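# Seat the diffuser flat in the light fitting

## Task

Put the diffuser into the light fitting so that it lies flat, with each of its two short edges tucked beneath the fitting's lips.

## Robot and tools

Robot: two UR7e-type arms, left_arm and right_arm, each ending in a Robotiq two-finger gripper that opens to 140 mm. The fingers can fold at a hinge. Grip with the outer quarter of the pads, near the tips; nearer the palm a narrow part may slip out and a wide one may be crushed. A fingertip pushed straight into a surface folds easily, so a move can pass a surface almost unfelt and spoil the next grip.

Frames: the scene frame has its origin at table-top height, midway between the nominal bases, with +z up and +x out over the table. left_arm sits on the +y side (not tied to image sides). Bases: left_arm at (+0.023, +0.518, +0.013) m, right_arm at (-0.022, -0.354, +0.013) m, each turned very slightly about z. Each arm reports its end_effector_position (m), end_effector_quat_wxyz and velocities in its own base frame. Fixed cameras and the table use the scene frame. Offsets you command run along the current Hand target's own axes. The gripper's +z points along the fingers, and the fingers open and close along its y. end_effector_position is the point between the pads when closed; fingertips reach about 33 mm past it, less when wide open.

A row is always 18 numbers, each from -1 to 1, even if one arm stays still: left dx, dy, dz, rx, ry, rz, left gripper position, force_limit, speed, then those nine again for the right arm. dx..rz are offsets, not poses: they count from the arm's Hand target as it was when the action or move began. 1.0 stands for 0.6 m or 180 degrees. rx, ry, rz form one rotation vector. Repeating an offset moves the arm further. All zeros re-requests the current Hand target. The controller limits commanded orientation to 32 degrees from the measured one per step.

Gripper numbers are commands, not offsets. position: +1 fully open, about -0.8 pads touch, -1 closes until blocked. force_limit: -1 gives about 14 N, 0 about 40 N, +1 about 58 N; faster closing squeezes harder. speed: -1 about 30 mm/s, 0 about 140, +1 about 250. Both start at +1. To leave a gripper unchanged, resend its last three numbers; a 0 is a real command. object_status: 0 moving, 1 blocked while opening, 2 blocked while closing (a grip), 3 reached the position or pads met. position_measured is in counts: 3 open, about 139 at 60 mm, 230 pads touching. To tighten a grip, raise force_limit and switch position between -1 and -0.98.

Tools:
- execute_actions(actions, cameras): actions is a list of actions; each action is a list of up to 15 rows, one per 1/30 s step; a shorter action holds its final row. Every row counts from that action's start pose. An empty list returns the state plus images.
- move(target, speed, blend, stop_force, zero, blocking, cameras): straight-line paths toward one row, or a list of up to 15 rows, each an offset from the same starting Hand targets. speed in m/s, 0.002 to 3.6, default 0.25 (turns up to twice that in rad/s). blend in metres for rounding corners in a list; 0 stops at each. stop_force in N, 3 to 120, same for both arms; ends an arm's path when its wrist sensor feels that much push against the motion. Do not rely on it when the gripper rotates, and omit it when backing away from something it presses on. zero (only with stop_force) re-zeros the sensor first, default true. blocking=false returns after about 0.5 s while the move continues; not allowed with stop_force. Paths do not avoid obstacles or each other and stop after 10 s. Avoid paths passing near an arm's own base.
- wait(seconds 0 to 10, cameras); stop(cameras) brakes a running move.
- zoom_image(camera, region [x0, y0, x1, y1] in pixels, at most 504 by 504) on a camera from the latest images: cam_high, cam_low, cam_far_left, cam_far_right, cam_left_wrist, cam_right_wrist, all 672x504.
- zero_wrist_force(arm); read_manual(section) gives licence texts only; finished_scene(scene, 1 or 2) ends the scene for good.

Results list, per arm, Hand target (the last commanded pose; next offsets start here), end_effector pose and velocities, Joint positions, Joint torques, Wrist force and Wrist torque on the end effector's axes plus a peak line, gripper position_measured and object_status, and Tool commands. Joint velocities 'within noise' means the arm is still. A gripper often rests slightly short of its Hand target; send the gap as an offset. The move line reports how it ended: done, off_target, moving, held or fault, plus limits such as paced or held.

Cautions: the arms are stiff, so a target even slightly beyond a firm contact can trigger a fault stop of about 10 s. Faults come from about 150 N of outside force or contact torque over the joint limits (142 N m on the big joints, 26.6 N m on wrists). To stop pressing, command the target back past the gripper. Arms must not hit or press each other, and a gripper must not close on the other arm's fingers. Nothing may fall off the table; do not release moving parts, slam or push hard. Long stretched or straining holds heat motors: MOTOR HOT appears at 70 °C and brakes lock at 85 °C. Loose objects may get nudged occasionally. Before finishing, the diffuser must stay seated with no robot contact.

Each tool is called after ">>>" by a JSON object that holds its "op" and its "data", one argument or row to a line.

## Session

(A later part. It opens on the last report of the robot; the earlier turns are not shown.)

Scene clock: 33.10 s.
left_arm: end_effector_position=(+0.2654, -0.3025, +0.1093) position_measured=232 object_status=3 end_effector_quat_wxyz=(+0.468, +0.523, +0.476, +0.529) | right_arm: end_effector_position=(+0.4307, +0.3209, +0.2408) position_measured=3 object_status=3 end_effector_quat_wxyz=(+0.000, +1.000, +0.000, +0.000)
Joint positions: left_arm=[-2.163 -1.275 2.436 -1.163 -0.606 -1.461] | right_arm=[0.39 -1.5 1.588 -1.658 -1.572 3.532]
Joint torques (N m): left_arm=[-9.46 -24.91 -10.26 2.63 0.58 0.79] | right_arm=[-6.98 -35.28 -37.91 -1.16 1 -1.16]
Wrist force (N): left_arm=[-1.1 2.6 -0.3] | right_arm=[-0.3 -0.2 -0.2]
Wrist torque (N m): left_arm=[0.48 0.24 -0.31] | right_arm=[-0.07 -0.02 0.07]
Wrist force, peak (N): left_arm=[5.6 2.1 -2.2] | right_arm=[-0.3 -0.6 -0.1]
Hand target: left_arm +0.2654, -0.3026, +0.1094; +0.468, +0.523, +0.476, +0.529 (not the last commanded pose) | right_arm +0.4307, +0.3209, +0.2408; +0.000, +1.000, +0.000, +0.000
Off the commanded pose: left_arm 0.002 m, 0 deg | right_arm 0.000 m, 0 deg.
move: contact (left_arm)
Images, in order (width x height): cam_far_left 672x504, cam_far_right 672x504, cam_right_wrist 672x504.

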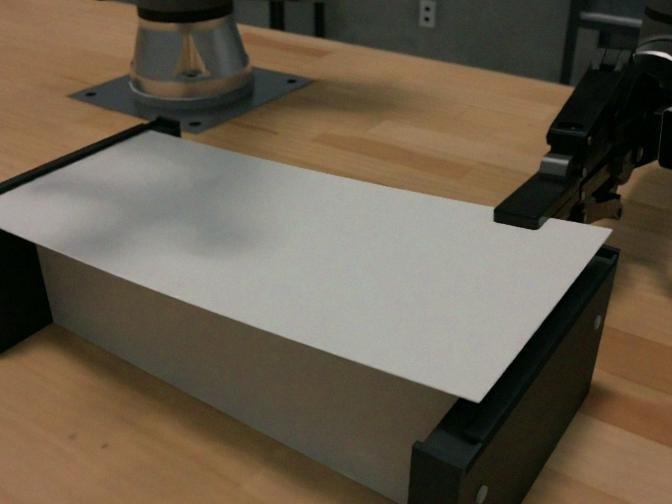

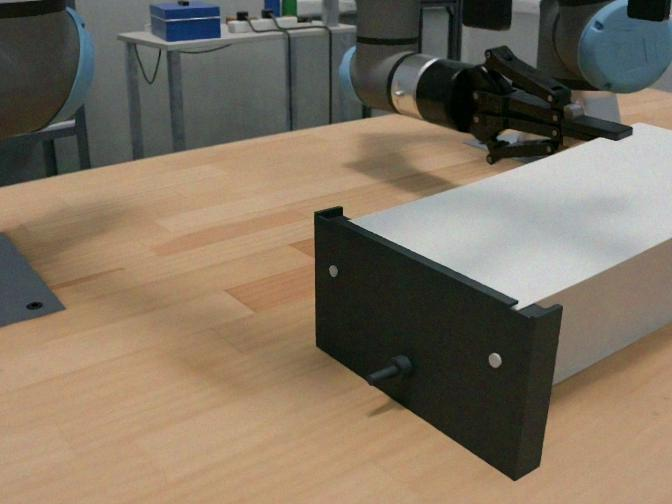

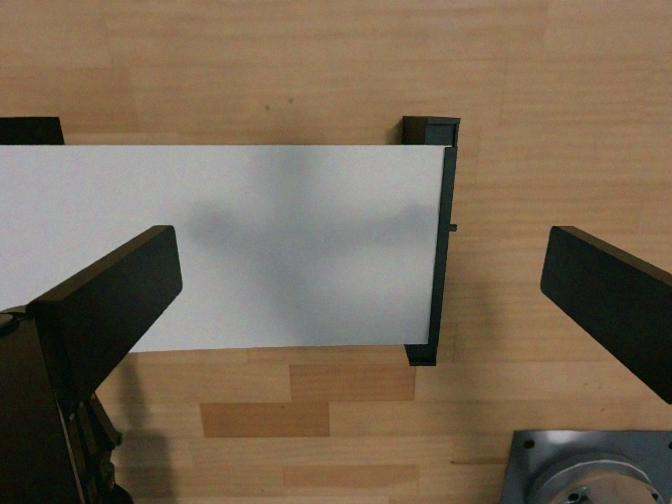

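>>> {"op": "move", "data": {
  "target": [
    [0.0005, -0.0016, 0, 0, 0, -0.0344, -1, 1, -1, 0, 0, 0, 0, 0, 0, 1, 1, 1],
    [-0.0021, 0.0116, 0, 0, 0, -0.09, -1, 1, -1, 0, 0, 0, 0, 0, 0, 1, 1, 1],
    [-0.0085, 0.0237, 0, 0, 0, -0.1456, -1, 1, -1, 0, 0, 0, 0, 0, 0, 1, 1, 1],
    [-0.0109, 0.0156, 0, 0, 0, -0.1678, -1, 1, -1, 0, 0, 0, 0, 0, 0, 1, 1, 1]
  ],
  "speed": 0.08,
  "blend": [0.002, 0.003, 0.003, 0],
  "cameras": ["cam_far_right", "cam_far_left", "cam_right_wrist", "cam_low"]
}}

>>> {"op": "zoom_image", "data": {
  "camera": "cam_far_left",
  "region": [400, 200, 640, 480]
}}

>>> {"op": "zoom_image", "data": {
  "camera": "cam_far_right",
  "region": [440, 240, 580, 360]
}}

>>> {"op": "zoom_image", "data": {
  "camera": "cam_low",
  "region": [90, 230, 340, 340]
}}

Scene clock: 38.87 s.
left_arm: end_effector_position=(+0.2655, -0.3101, +0.1179) position_measured=232 object_status=3 end_effector_quat_wxyz=(+0.590, +0.381, +0.596, +0.389) | right_arm: end_effector_position=(+0.4307, +0.3209, +0.2408) position_measured=3 object_status=3 end_effector_quat_wxyz=(+0.000, +1.000, +0.000, +0.000)
Joint positions: left_arm=[-2.148 -1.291 2.411 -1.122 -0.591 -1.988] | right_arm=[0.39 -1.5 1.588 -1.658 -1.572 3.532]
Joint torques (N m): left_arm=[7.07 -28.13 0.67 2.62 2.02 2.33] | right_arm=[-6.18 -35.72 -37.55 -1.28 1.25 -1.05]
Wrist force (N): left_arm=[0.3 1.4 0.2] | right_arm=[-0.2 -0.5 0.0]
Wrist torque (N m): left_arm=[0.51 0.66 0.23] | right_arm=[-0.14 -0.04 0.08]
Wrist force, peak (N): left_arm=[-0.8 2.8 -0.4] | right_arm=[-0.2 0.3 -0.7]
Hand target: left_arm +0.2655, -0.3101, +0.1179; +0.590, +0.381, +0.596, +0.389 | right_arm +0.4307, +0.3209, +0.2408; +0.000, +1.000, +0.000, +0.000
Off the commanded pose: left_arm 0.000 m, 0 deg | right_arm 0.000 m, 0 deg.
move: done
Images, in order (width x height): cam_low 672x504, cam_far_left 672x504, cam_far_right 672x504, cam_right_wrist 672x504.

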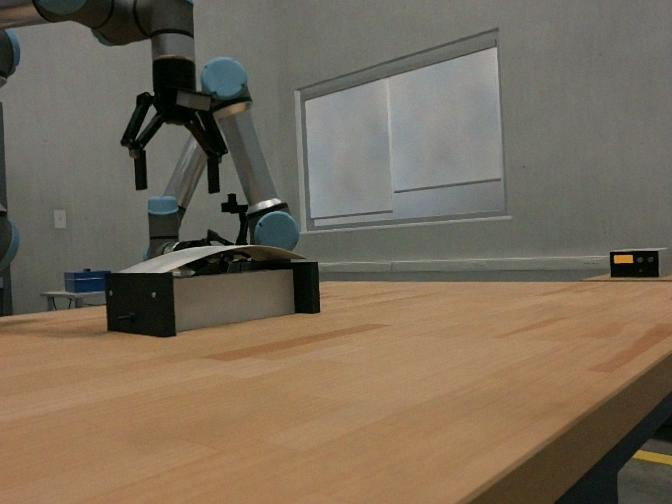

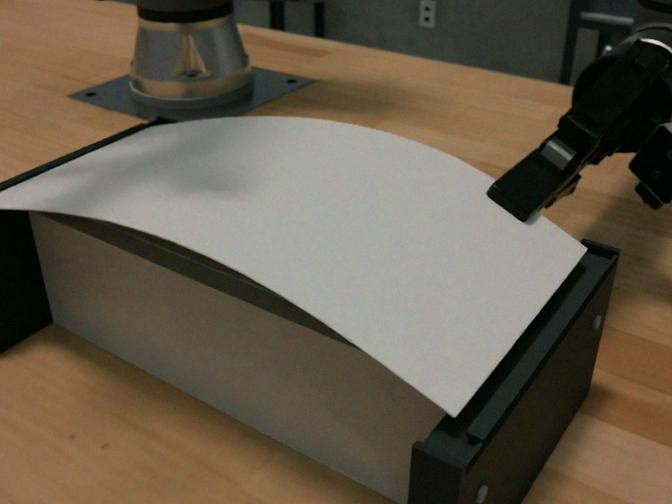

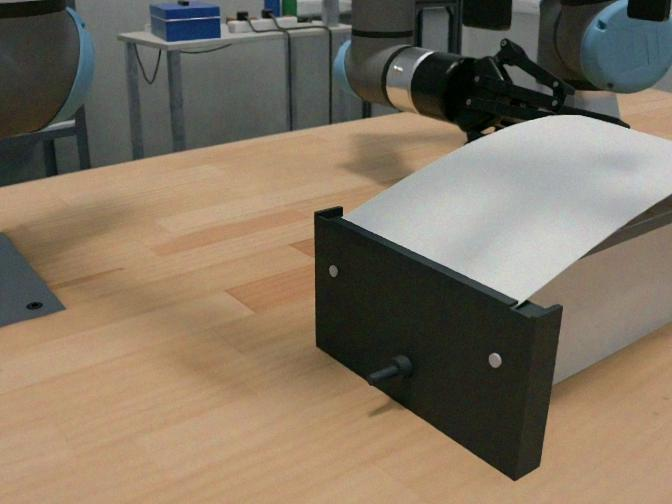

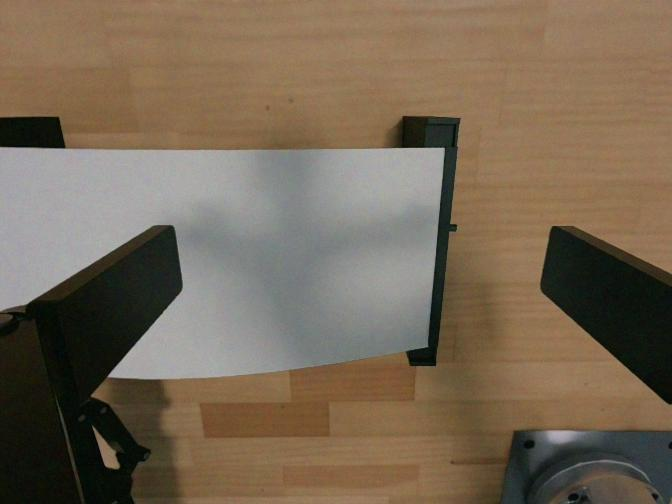

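Scaled by 1.800 from the camera's 672x504 image, which has a finer 960x720 frame.

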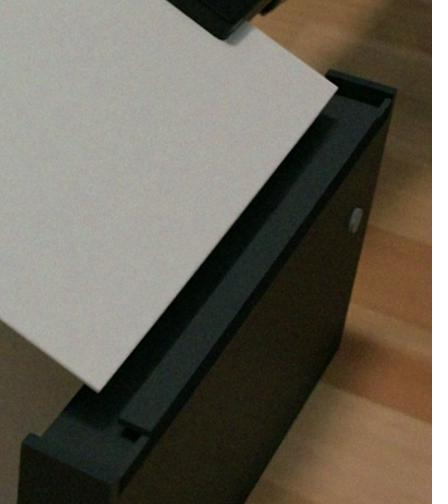

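Scaled by 3.600 from the camera's 672x504 image, which has a finer 960x720 frame.

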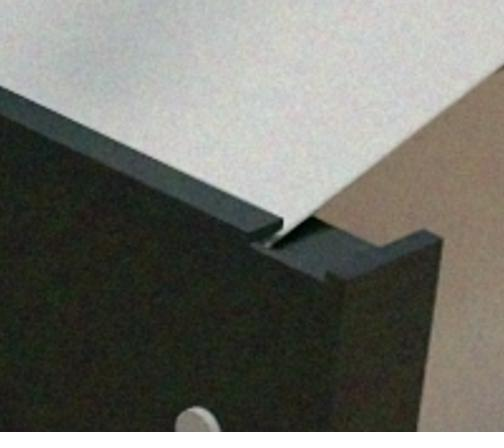

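Scaled by 2.016 from the camera's 672x504 image, which has a finer 960x720 frame.

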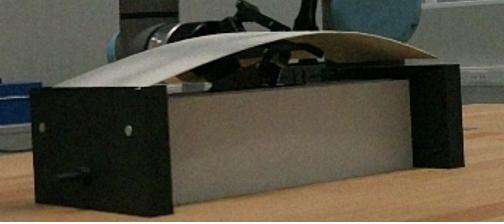

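>>> {"op": "zoom_image", "data": {
  "camera": "cam_far_left",
  "region": [540, 220, 640, 320]
}}

>>> {"op": "zoom_image", "data": {
  "camera": "cam_far_left",
  "region": [430, 380, 530, 480]
}}

>>> {"op": "zoom_image", "data": {
  "camera": "cam_right_wrist",
  "region": [360, 100, 500, 250]
}}

>>> {"op": "zoom_image", "data": {
  "camera": "cam_right_wrist",
  "region": [360, 250, 500, 400]
}}

Scaled by 5.040 from the camera's 672x504 image, which has a finer 960x720 frame.

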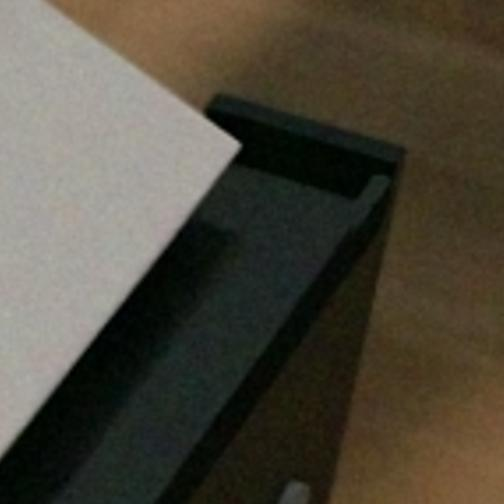

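Scaled by 5.040 from the camera's 672x504 image, which has a finer 960x720 frame.

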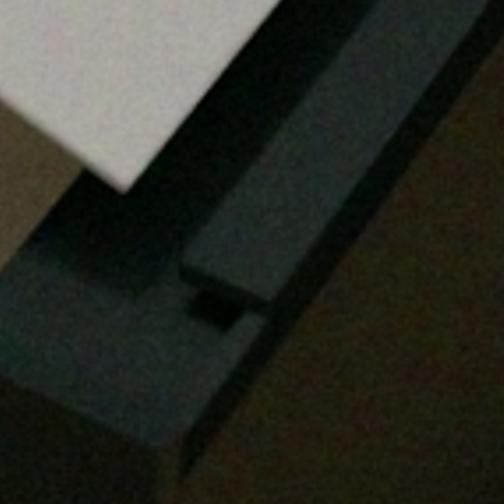

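Scaled by 3.360 from the camera's 672x504 image, which has a finer 960x720 frame.

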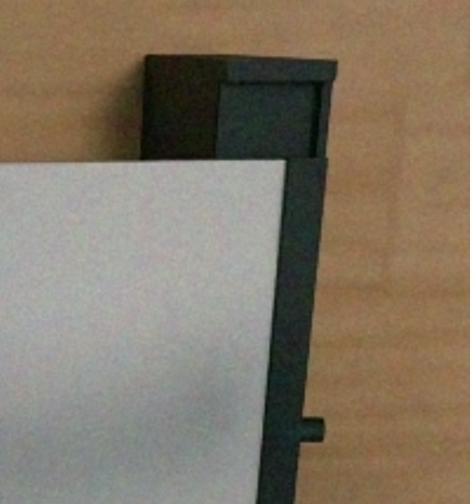

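Scaled by 3.360 from the camera's 672x504 image, which has a finer 960x720 frame.

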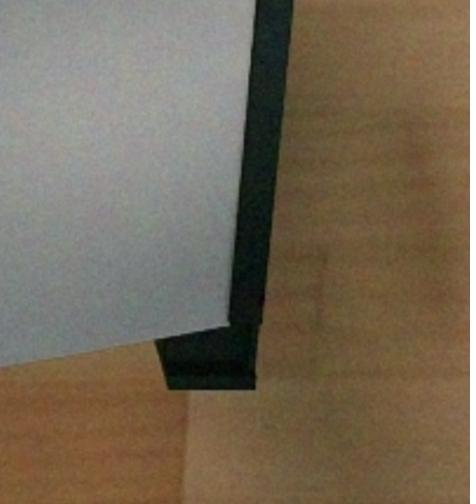

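>>> {"op": "move", "data": {
  "target": [0.00847, -0.01903, 0, 0, 0, 0, -1, 1, -1, 0, 0, 0, 0, 0, 0, 1, 1, 1],
  "speed": 0.02,
  "stop_force": 3,
  "cameras": ["cam_far_right", "cam_far_left", "cam_low"]
}}

>>> {"op": "zoom_image", "data": {
  "camera": "cam_far_left",
  "region": [540, 220, 640, 320]
}}

>>> {"op": "zoom_image", "data": {
  "camera": "cam_far_left",
  "region": [430, 380, 530, 480]
}}

>>> {"op": "zoom_image", "data": {
  "camera": "cam_far_right",
  "region": [440, 240, 580, 360]
}}

Scene clock: 43.67 s.
left_arm: end_effector_position=(+0.2655, -0.3101, +0.1063) position_measured=232 object_status=3 end_effector_quat_wxyz=(+0.590, +0.381, +0.596, +0.389) | right_arm: end_effector_position=(+0.4307, +0.3209, +0.2408) position_measured=3 object_status=3 end_effector_quat_wxyz=(+0.000, +1.000, +0.000, +0.000)
Joint positions: left_arm=[-2.148 -1.254 2.416 -1.164 -0.591 -1.988] | right_arm=[0.39 -1.5 1.588 -1.658 -1.572 3.532]
Joint torques (N m): left_arm=[-8.88 -16.68 -21.93 -0.63 -0.87 -1.73] | right_arm=[-5.96 -35.5 -37.23 -1.25 1.17 -1.05]
Wrist force (N): left_arm=[3.1 4.9 -1.8] | right_arm=[-0.2 0.2 0.0]
Wrist torque (N m): left_arm=[0.32 0.57 0.16] | right_arm=[0.00 -0.03 0.08]
Wrist force, peak (N): left_arm=[0.6 6.5 -1.6] | right_arm=[-0.2 -0.2 -0.7]
Hand target: left_arm +0.2655, -0.3101, +0.1063; +0.590, +0.381, +0.596, +0.389 (not the last commanded pose) | right_arm +0.4307, +0.3209, +0.2408; +0.000, +1.000, +0.000, +0.000
Off the commanded pose: left_arm 0.001 m, 0 deg | right_arm 0.000 m, 0 deg.
move: contact (left_arm)
Images, in order (width x height): cam_low 672x504, cam_far_left 672x504, cam_far_right 672x504.

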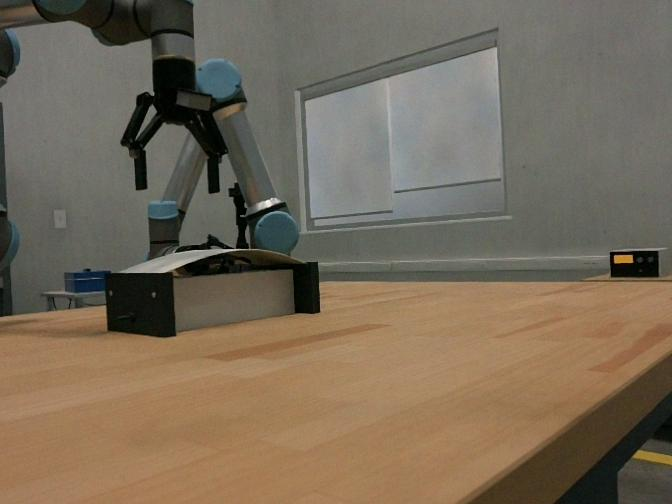

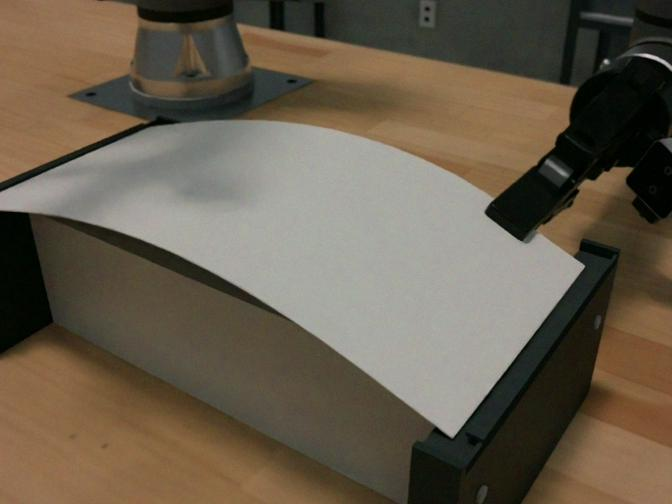

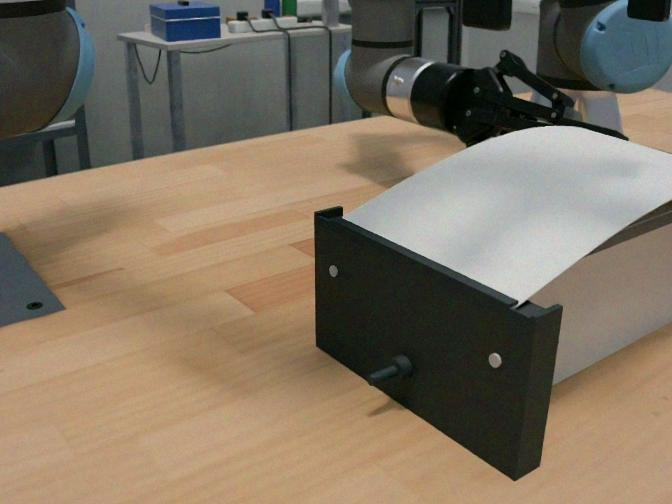

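Scaled by 5.040 from the camera's 672x504 image, which has a finer 960x720 frame.

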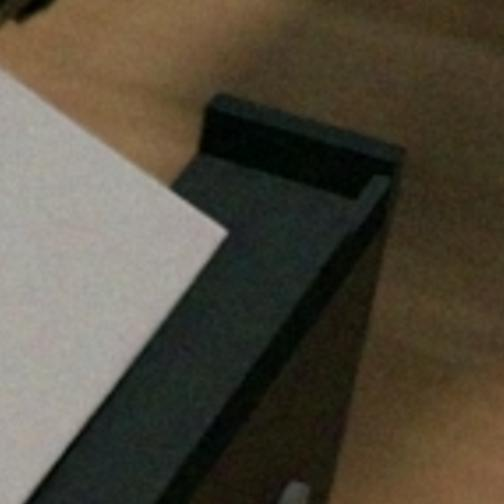

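Scaled by 5.040 from the camera's 672x504 image, which has a finer 960x720 frame.

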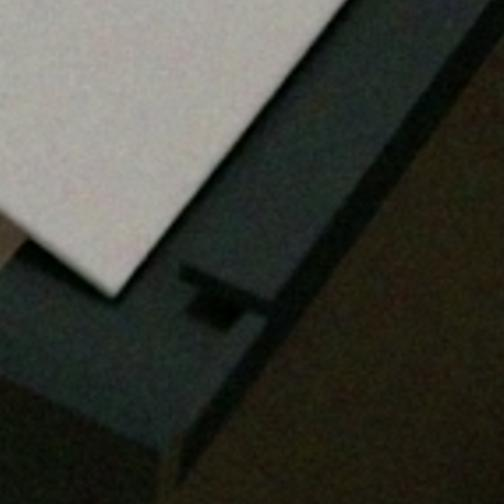

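Scaled by 3.600 from the camera's 672x504 image, which has a finer 960x720 frame.

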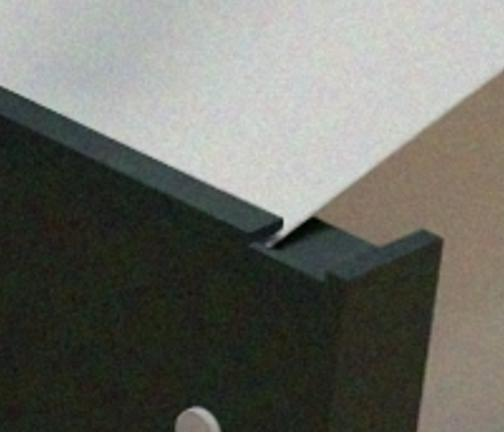

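>>> {"op": "move", "data": {
  "target": [
    [0.0050, -0.0018, 0, 0, 0, 0.0189, -1, 1, -1, 0, 0, 0, 0, 0, 0, 1, 1, 1],
    [0.0099, -0.0046, 0, 0, 0, 0.0378, -1, 1, -1, 0, 0, 0, 0, 0, 0, 1, 1, 1]
  ],
  "speed": 0.05,
  "blend": 0.001,
  "cameras": ["cam_far_right", "cam_far_left", "cam_low"]
}}

>>> {"op": "zoom_image", "data": {
  "camera": "cam_far_left",
  "region": [540, 220, 640, 320]
}}

>>> {"op": "zoom_image", "data": {
  "camera": "cam_far_left",
  "region": [430, 380, 530, 480]
}}

>>> {"op": "zoom_image", "data": {
  "camera": "cam_far_right",
  "region": [440, 240, 580, 360]
}}

Scene clock: 46.67 s.
left_arm: end_effector_position=(+0.2654, -0.3057, +0.1014) position_measured=232 object_status=3 end_effector_quat_wxyz=(+0.566, +0.416, +0.572, +0.424) end_effector_velocity=(+0.000, +0.000, +0.000) end_effector_angular_velocity=(-0.005, -0.001, +0.000) | right_arm: end_effector_position=(+0.4307, +0.3209, +0.2408) position_measured=3 object_status=3 end_effector_quat_wxyz=(+0.000, +1.000, +0.000, +0.000)
Joint positions: left_arm=[-2.156 -1.244 2.431 -1.188 -0.599 -1.869] | right_arm=[0.39 -1.5 1.588 -1.658 -1.572 3.532]
Joint velocities: left_arm=[0 0 0 0.002 0 -0.007] | right_arm=[within noise]
Joint torques (N m): left_arm=[-6.02 -25.86 -5.73 1.75 -0.11 -2.72] | right_arm=[-5.87 -35.13 -38.09 -1.16 1.16 -1.22]
Wrist force (N): left_arm=[1.9 3.8 -1.5] | right_arm=[-0.3 -0.3 -0.4]
Wrist torque (N m): left_arm=[0.40 0.37 0.15] | right_arm=[-0.09 -0.02 0.08]
Wrist force, peak (N): left_arm=[3.0 5.3 -1.6] | right_arm=[-0.5 -0.2 -0.4]
Hand target: left_arm +0.2654, -0.3058, +0.1014; +0.566, +0.416, +0.572, +0.424 | right_arm +0.4307, +0.3209, +0.2408; +0.000, +1.000, +0.000, +0.000
Off the commanded pose: left_arm 0.000 m, 0 deg | right_arm 0.000 m, 0 deg.
move: done
Images, in order (width x height): cam_low 672x504, cam_far_left 672x504, cam_far_right 672x504.

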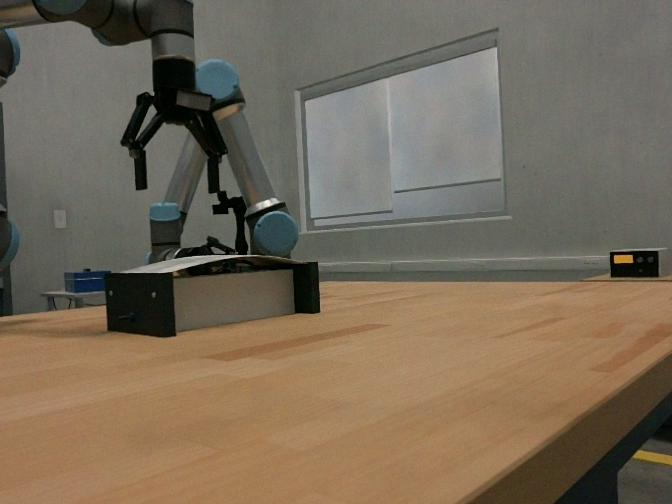

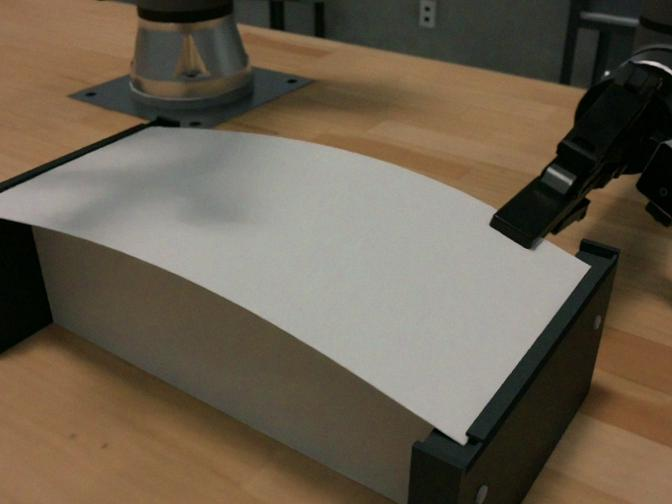

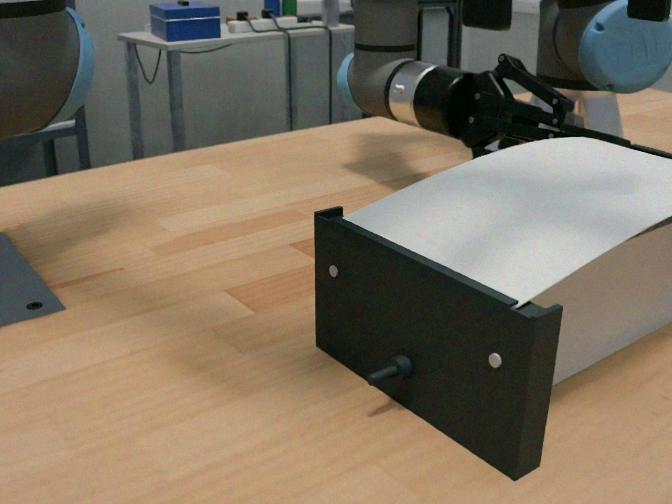

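Scaled by 5.040 from the camera's 672x504 image, which has a finer 960x720 frame.

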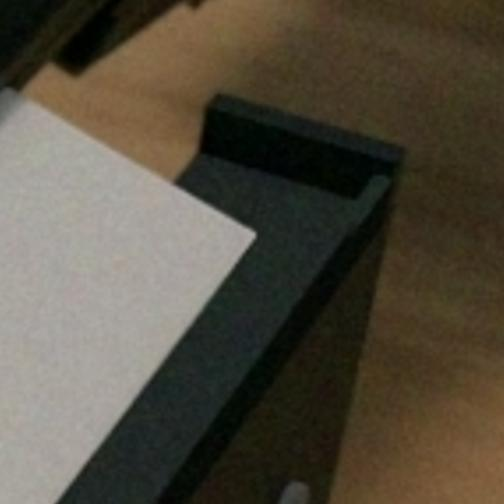

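Scaled by 5.040 from the camera's 672x504 image, which has a finer 960x720 frame.

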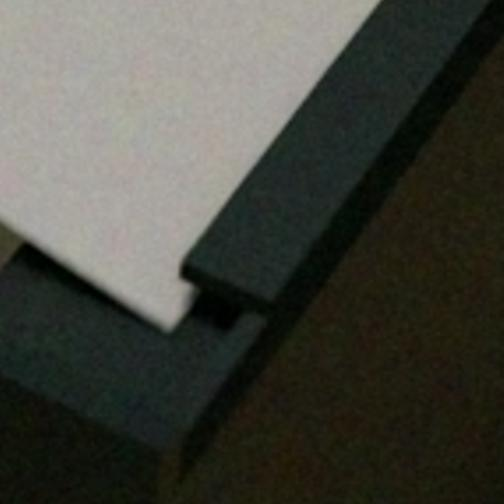

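Scaled by 3.600 from the camera's 672x504 image, which has a finer 960x720 frame.

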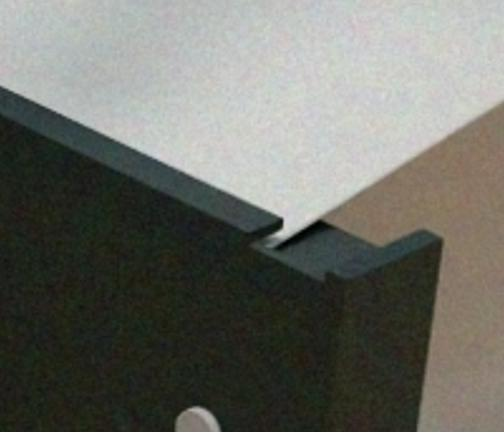

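>>> {"op": "move", "data": {
  "target": [
    [0.00552, -0.00545, 0, 0, 0, 0.0319, -1, 1, -1, 0, 0, 0, 0, 0, 0, 1, 1, 1],
    [0.00977, -0.01128, 0, 0, 0, 0.0637, -1, 1, -1, 0, 0, 0, 0, 0, 0, 1, 1, 1],
    [0.01223, -0.01698, 0, 0, 0, 0.0956, -1, 1, -1, 0, 0, 0, 0, 0, 0, 1, 1, 1]
  ],
  "speed": 0.06,
  "blend": 0.001,
  "cameras": ["cam_far_right", "cam_far_left", "cam_low"]
}}

>>> {"op": "zoom_image", "data": {
  "camera": "cam_far_left",
  "region": [540, 220, 640, 320]
}}

>>> {"op": "zoom_image", "data": {
  "camera": "cam_far_left",
  "region": [430, 380, 530, 480]
}}

>>> {"op": "zoom_image", "data": {
  "camera": "cam_far_right",
  "region": [440, 240, 580, 360]
}}

>>> {"op": "zoom_image", "data": {
  "camera": "cam_far_right",
  "region": [300, 180, 440, 300]
}}

Scene clock: 50.70 s.
left_arm: end_effector_position=(+0.2654, -0.3017, +0.0895) position_measured=232 object_status=3 end_effector_quat_wxyz=(+0.496, +0.497, +0.503, +0.503) | right_arm: end_effector_position=(+0.4307, +0.3209, +0.2408) position_measured=3 object_status=3 end_effector_quat_wxyz=(+0.000, +1.000, +0.000, +0.000)
Joint positions: left_arm=[-2.165 -1.209 2.446 -1.238 -0.607 -1.569] | right_arm=[0.39 -1.5 1.588 -1.658 -1.572 3.532]
Joint torques (N m): left_arm=[-9.59 -27.88 4.23 3.12 -3.13 -2.31] | right_arm=[-5.77 -36.27 -37.99 -1.36 1.13 -1.04]
Wrist force (N): left_arm=[-4.8 0.8 0.3] | right_arm=[-0.2 0.3 -0.1]
Wrist torque (N m): left_arm=[0.56 0.00 -0.28] | right_arm=[0.03 -0.03 0.08]
Wrist force, peak (N): left_arm=[-5.8 0.8 0.0] | right_arm=[-0.6 0.0 -0.3]
Hand target: left_arm +0.2654, -0.3018, +0.0895; +0.496, +0.497, +0.503, +0.503 | right_arm +0.4307, +0.3209, +0.2408; +0.000, +1.000, +0.000, +0.000
Off the commanded pose: left_arm 0.000 m, 0 deg | right_arm 0.000 m, 0 deg.
move: done
Images, in order (width x height): cam_low 672x504, cam_far_left 672x504, cam_far_right 672x504.

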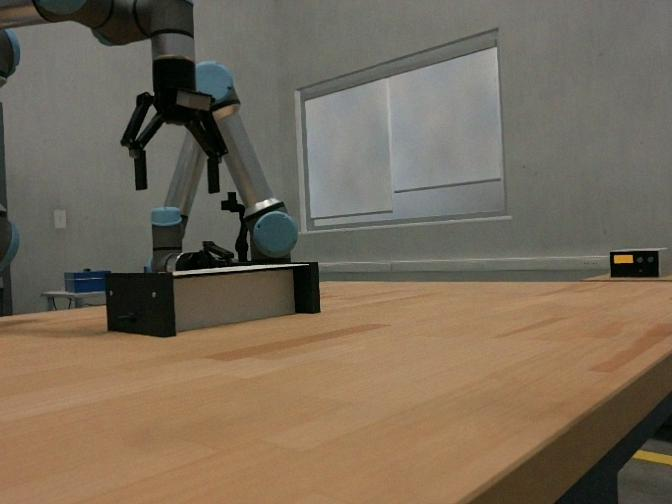

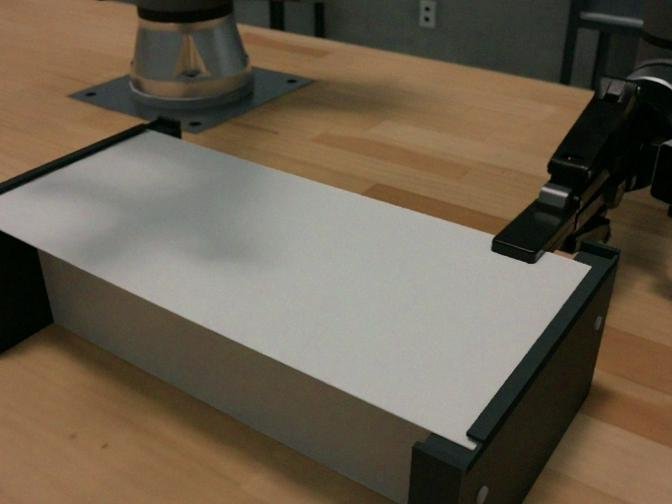

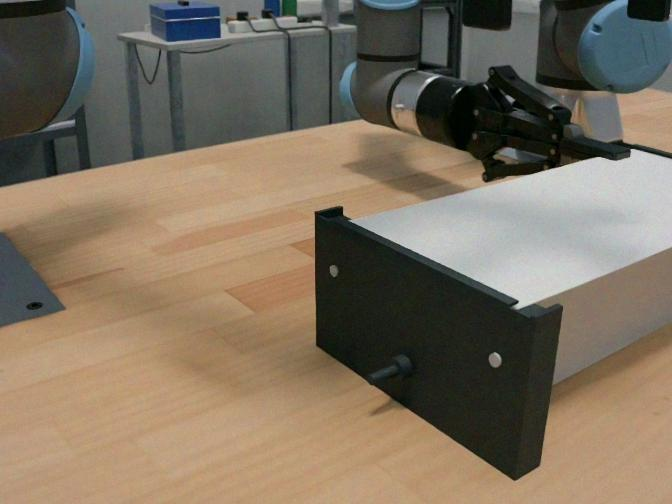

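Scaled by 5.040 from the camera's 672x504 image, which has a finer 960x720 frame.

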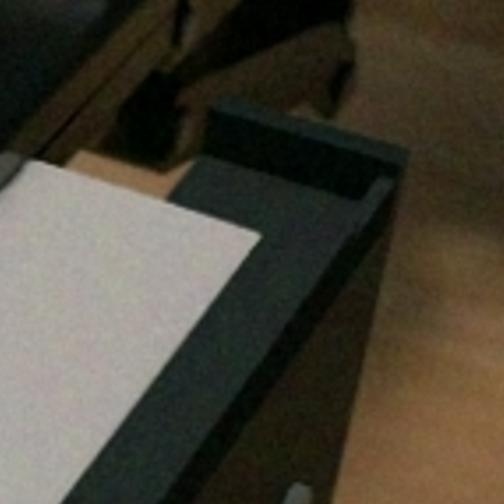

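Scaled by 5.040 from the camera's 672x504 image, which has a finer 960x720 frame.

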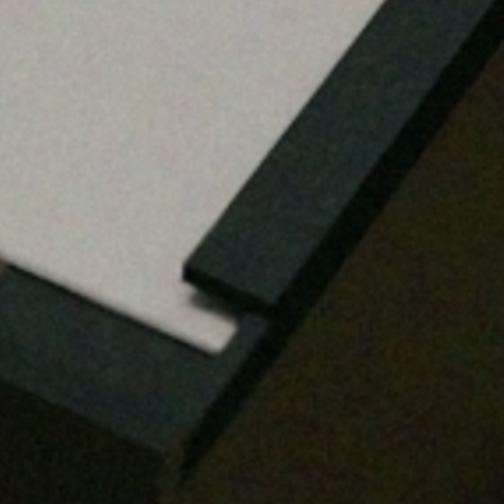

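Scaled by 3.600 from the camera's 672x504 image, which has a finer 960x720 frame.

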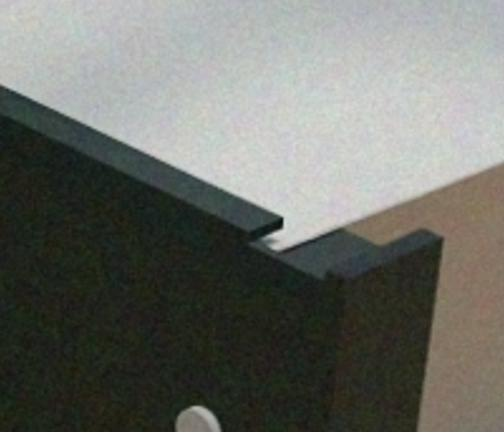

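Scaled by 3.600 from the camera's 672x504 image, which has a finer 960x720 frame.

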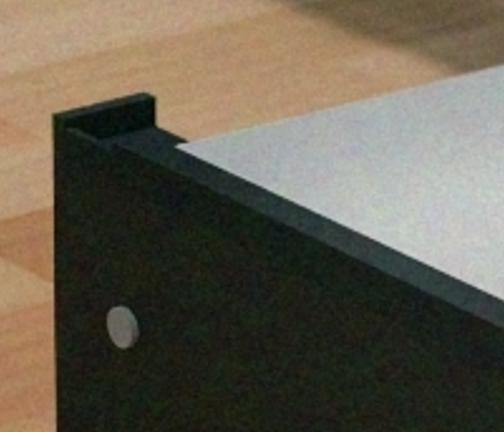

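>>> {"op": "move", "data": {
  "target": [-0.0018, 0, 0, 0, 0, 0, -1, 1, -1, 0, 0, 0, 0, 0, 0, 1, 1, 1],
  "speed": 0.02
}}

Scene clock: 51.83 s.
left_arm: end_effector_position=(+0.2654, -0.3029, +0.0895) position_measured=232 object_status=3 end_effector_quat_wxyz=(+0.496, +0.497, +0.503, +0.503) | right_arm: end_effector_position=(+0.4307, +0.3209, +0.2408) position_measured=3 object_status=3 end_effector_quat_wxyz=(+0.000, +1.000, +0.000, +0.000)
Joint positions: left_arm=[-2.162 -1.207 2.442 -1.236 -0.605 -1.569] | right_arm=[0.39 -1.5 1.588 -1.658 -1.572 3.532]
Joint torques (N m): left_arm=[9.36 -14.62 -15.71 2.25 2.38 -2.63] | right_arm=[-5.12 -36.36 -37.22 -1.26 1.18 -0.96]
Wrist force (N): left_arm=[3.2 2.3 -1.7] | right_arm=[-0.2 0.2 0.0]
Wrist torque (N m): left_arm=[0.46 0.20 -0.18] | right_arm=[0.00 -0.02 0.07]
Wrist force, peak (N): left_arm=[4.7 2.3 -2.6] | right_arm=[-0.5 -0.2 -0.1]
Hand target: left_arm +0.2654, -0.3028, +0.0895; +0.496, +0.497, +0.503, +0.503 | right_arm +0.4307, +0.3209, +0.2408; +0.000, +1.000, +0.000, +0.000
Off the commanded pose: left_arm 0.000 m, 0 deg | right_arm 0.000 m, 0 deg.
move: done

>>> {"op": "move", "data": {
  "target": [
    [0.0009, 0, 0, 0, 0, 0, -1, 1, -1, 0, 0, 0, 0, 0, 0, 1, 1, 1],
    [0.0009, 0, 0, 0, 0, 0, -0.3, 1, -1, 0, 0, 0, 0, 0, 0, 1, 1, 1],
    [0.0009, 0, -0.2, 0, 0, 0, -0.3, 1, -1, 0, 0, 0, 0, 0, 0, 1, 1, 1]
  ],
  "speed": [0.02, 0.1, 0.12],
  "cameras": ["cam_far_right", "cam_far_left", "cam_low", "cam_right_wrist"]
}}

>>> {"op": "zoom_image", "data": {
  "camera": "cam_far_left",
  "region": [540, 220, 640, 320]
}}

>>> {"op": "zoom_image", "data": {
  "camera": "cam_far_left",
  "region": [430, 380, 530, 480]
}}

>>> {"op": "zoom_image", "data": {
  "camera": "cam_far_right",
  "region": [440, 240, 580, 360]
}}

>>> {"op": "zoom_image", "data": {
  "camera": "cam_far_right",
  "region": [300, 180, 440, 300]
}}

>>> {"op": "zoom_image", "data": {
  "camera": "cam_low",
  "region": [90, 240, 340, 345]
}}

Scene clock: 56.57 s.
left_arm: end_effector_position=(+0.1454, -0.3040, +0.0896) position_measured=167 object_status=3 end_effector_quat_wxyz=(+0.496, +0.497, +0.503, +0.503) | right_arm: end_effector_position=(+0.4307, +0.3209, +0.2408) position_measured=3 object_status=3 end_effector_quat_wxyz=(+0.000, +1.000, +0.000, +0.000)
Joint positions: left_arm=[-2.455 -1.155 2.328 -1.175 -0.898 -1.569] | right_arm=[0.39 -1.5 1.588 -1.658 -1.572 3.532]
Joint torques (N m): left_arm=[3.48 -32.59 3.73 0.68 0.89 -2.4] | right_arm=[-4.65 -35.72 -38.18 -1.13 1.19 -0.96]
Wrist force (N): left_arm=[-0.6 3.1 -0.1] | right_arm=[-0.2 -0.2 -0.2]
Wrist torque (N m): left_arm=[0.44 0.16 -0.20] | right_arm=[-0.08 -0.04 0.09]
Wrist force, peak (N): left_arm=[-4.6 2.4 0.3] | right_arm=[-0.2 -0.7 -0.2]
Hand target: left_arm +0.1454, -0.3039, +0.0896; +0.496, +0.497, +0.503, +0.503 | right_arm +0.4307, +0.3209, +0.2408; +0.000, +1.000, +0.000, +0.000
Off the commanded pose: left_arm 0.000 m, 0 deg | right_arm 0.000 m, 0 deg.
move: done
Images, in order (width x height): cam_low 672x504, cam_far_left 672x504, cam_far_right 672x504, cam_right_wrist 672x504.

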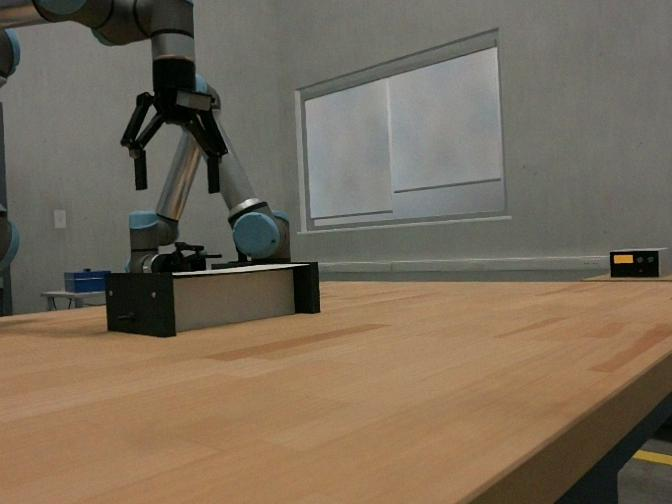

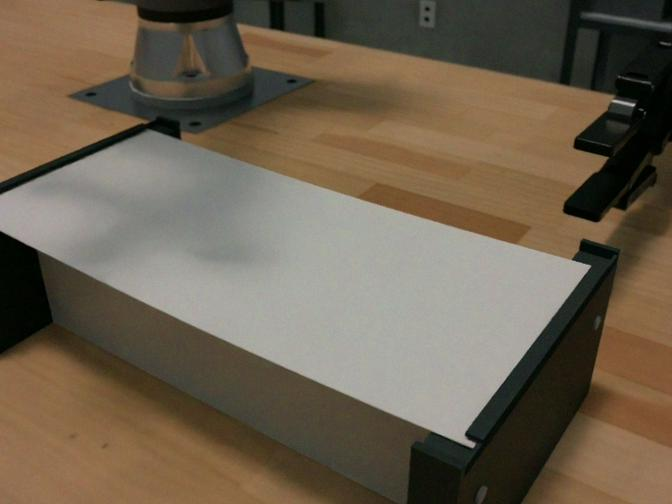

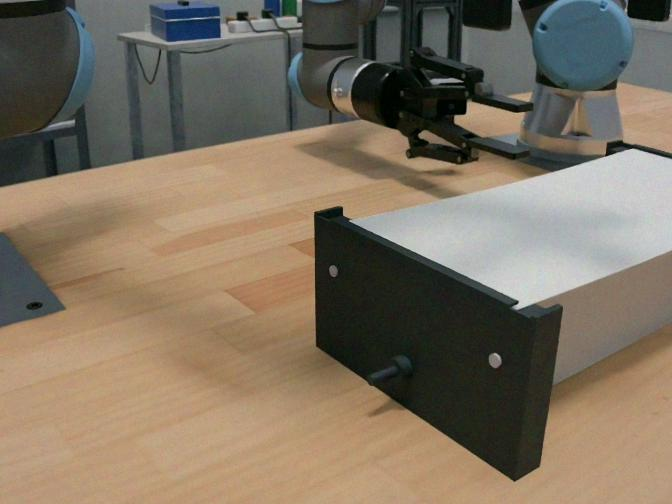

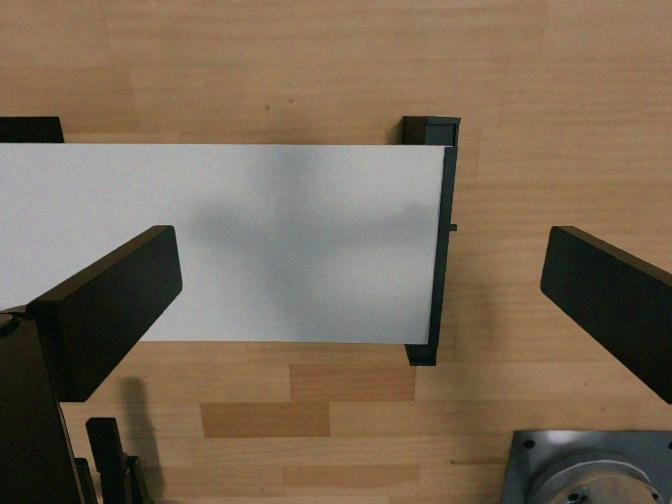

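Scaled by 5.040 from the camera's 672x504 image, which has a finer 960x720 frame.

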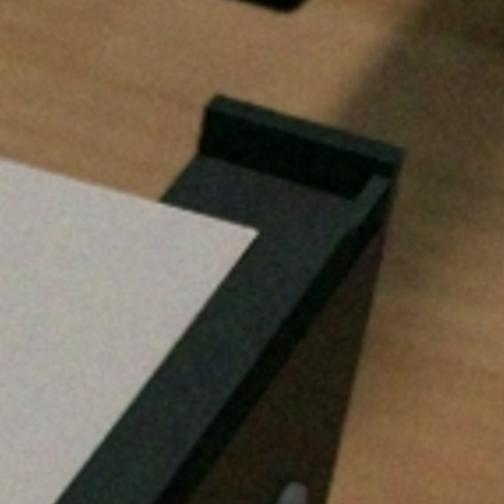

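Scaled by 5.040 from the camera's 672x504 image, which has a finer 960x720 frame.

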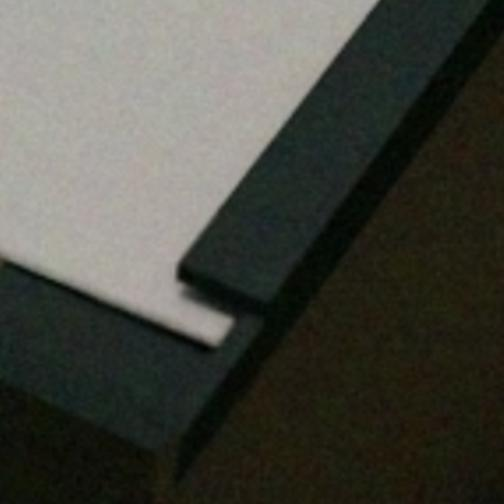

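Scaled by 3.600 from the camera's 672x504 image, which has a finer 960x720 frame.

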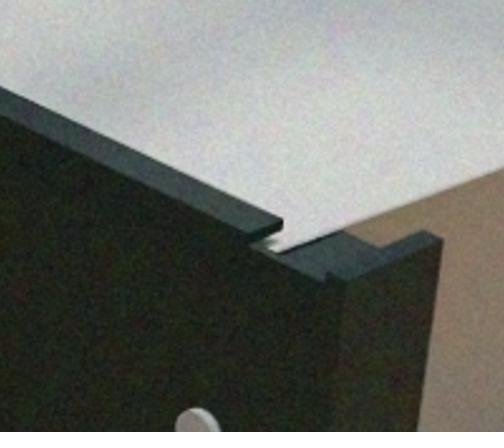

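Scaled by 3.600 from the camera's 672x504 image, which has a finer 960x720 frame.

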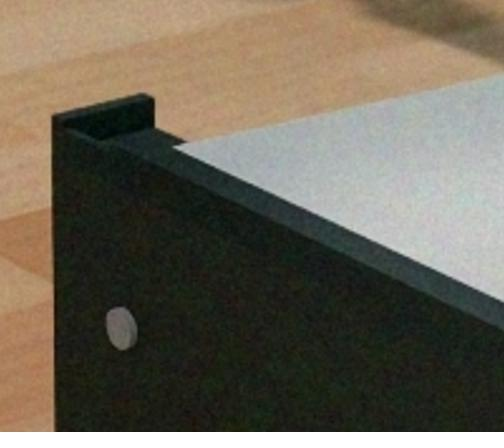

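Scaled by 2.016 from the camera's 672x504 image, which has a finer 960x720 frame.

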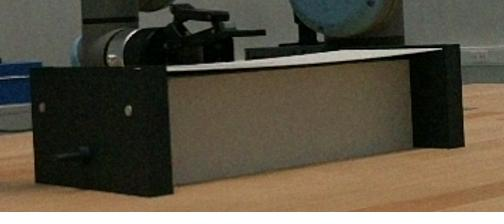

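The diffuser is flat, with both short edges under the lips and the gripper clear of it.

>>> {"op": "finished_scene", "data": {
  "scene": 2
}}

The scene is finished: the task was done.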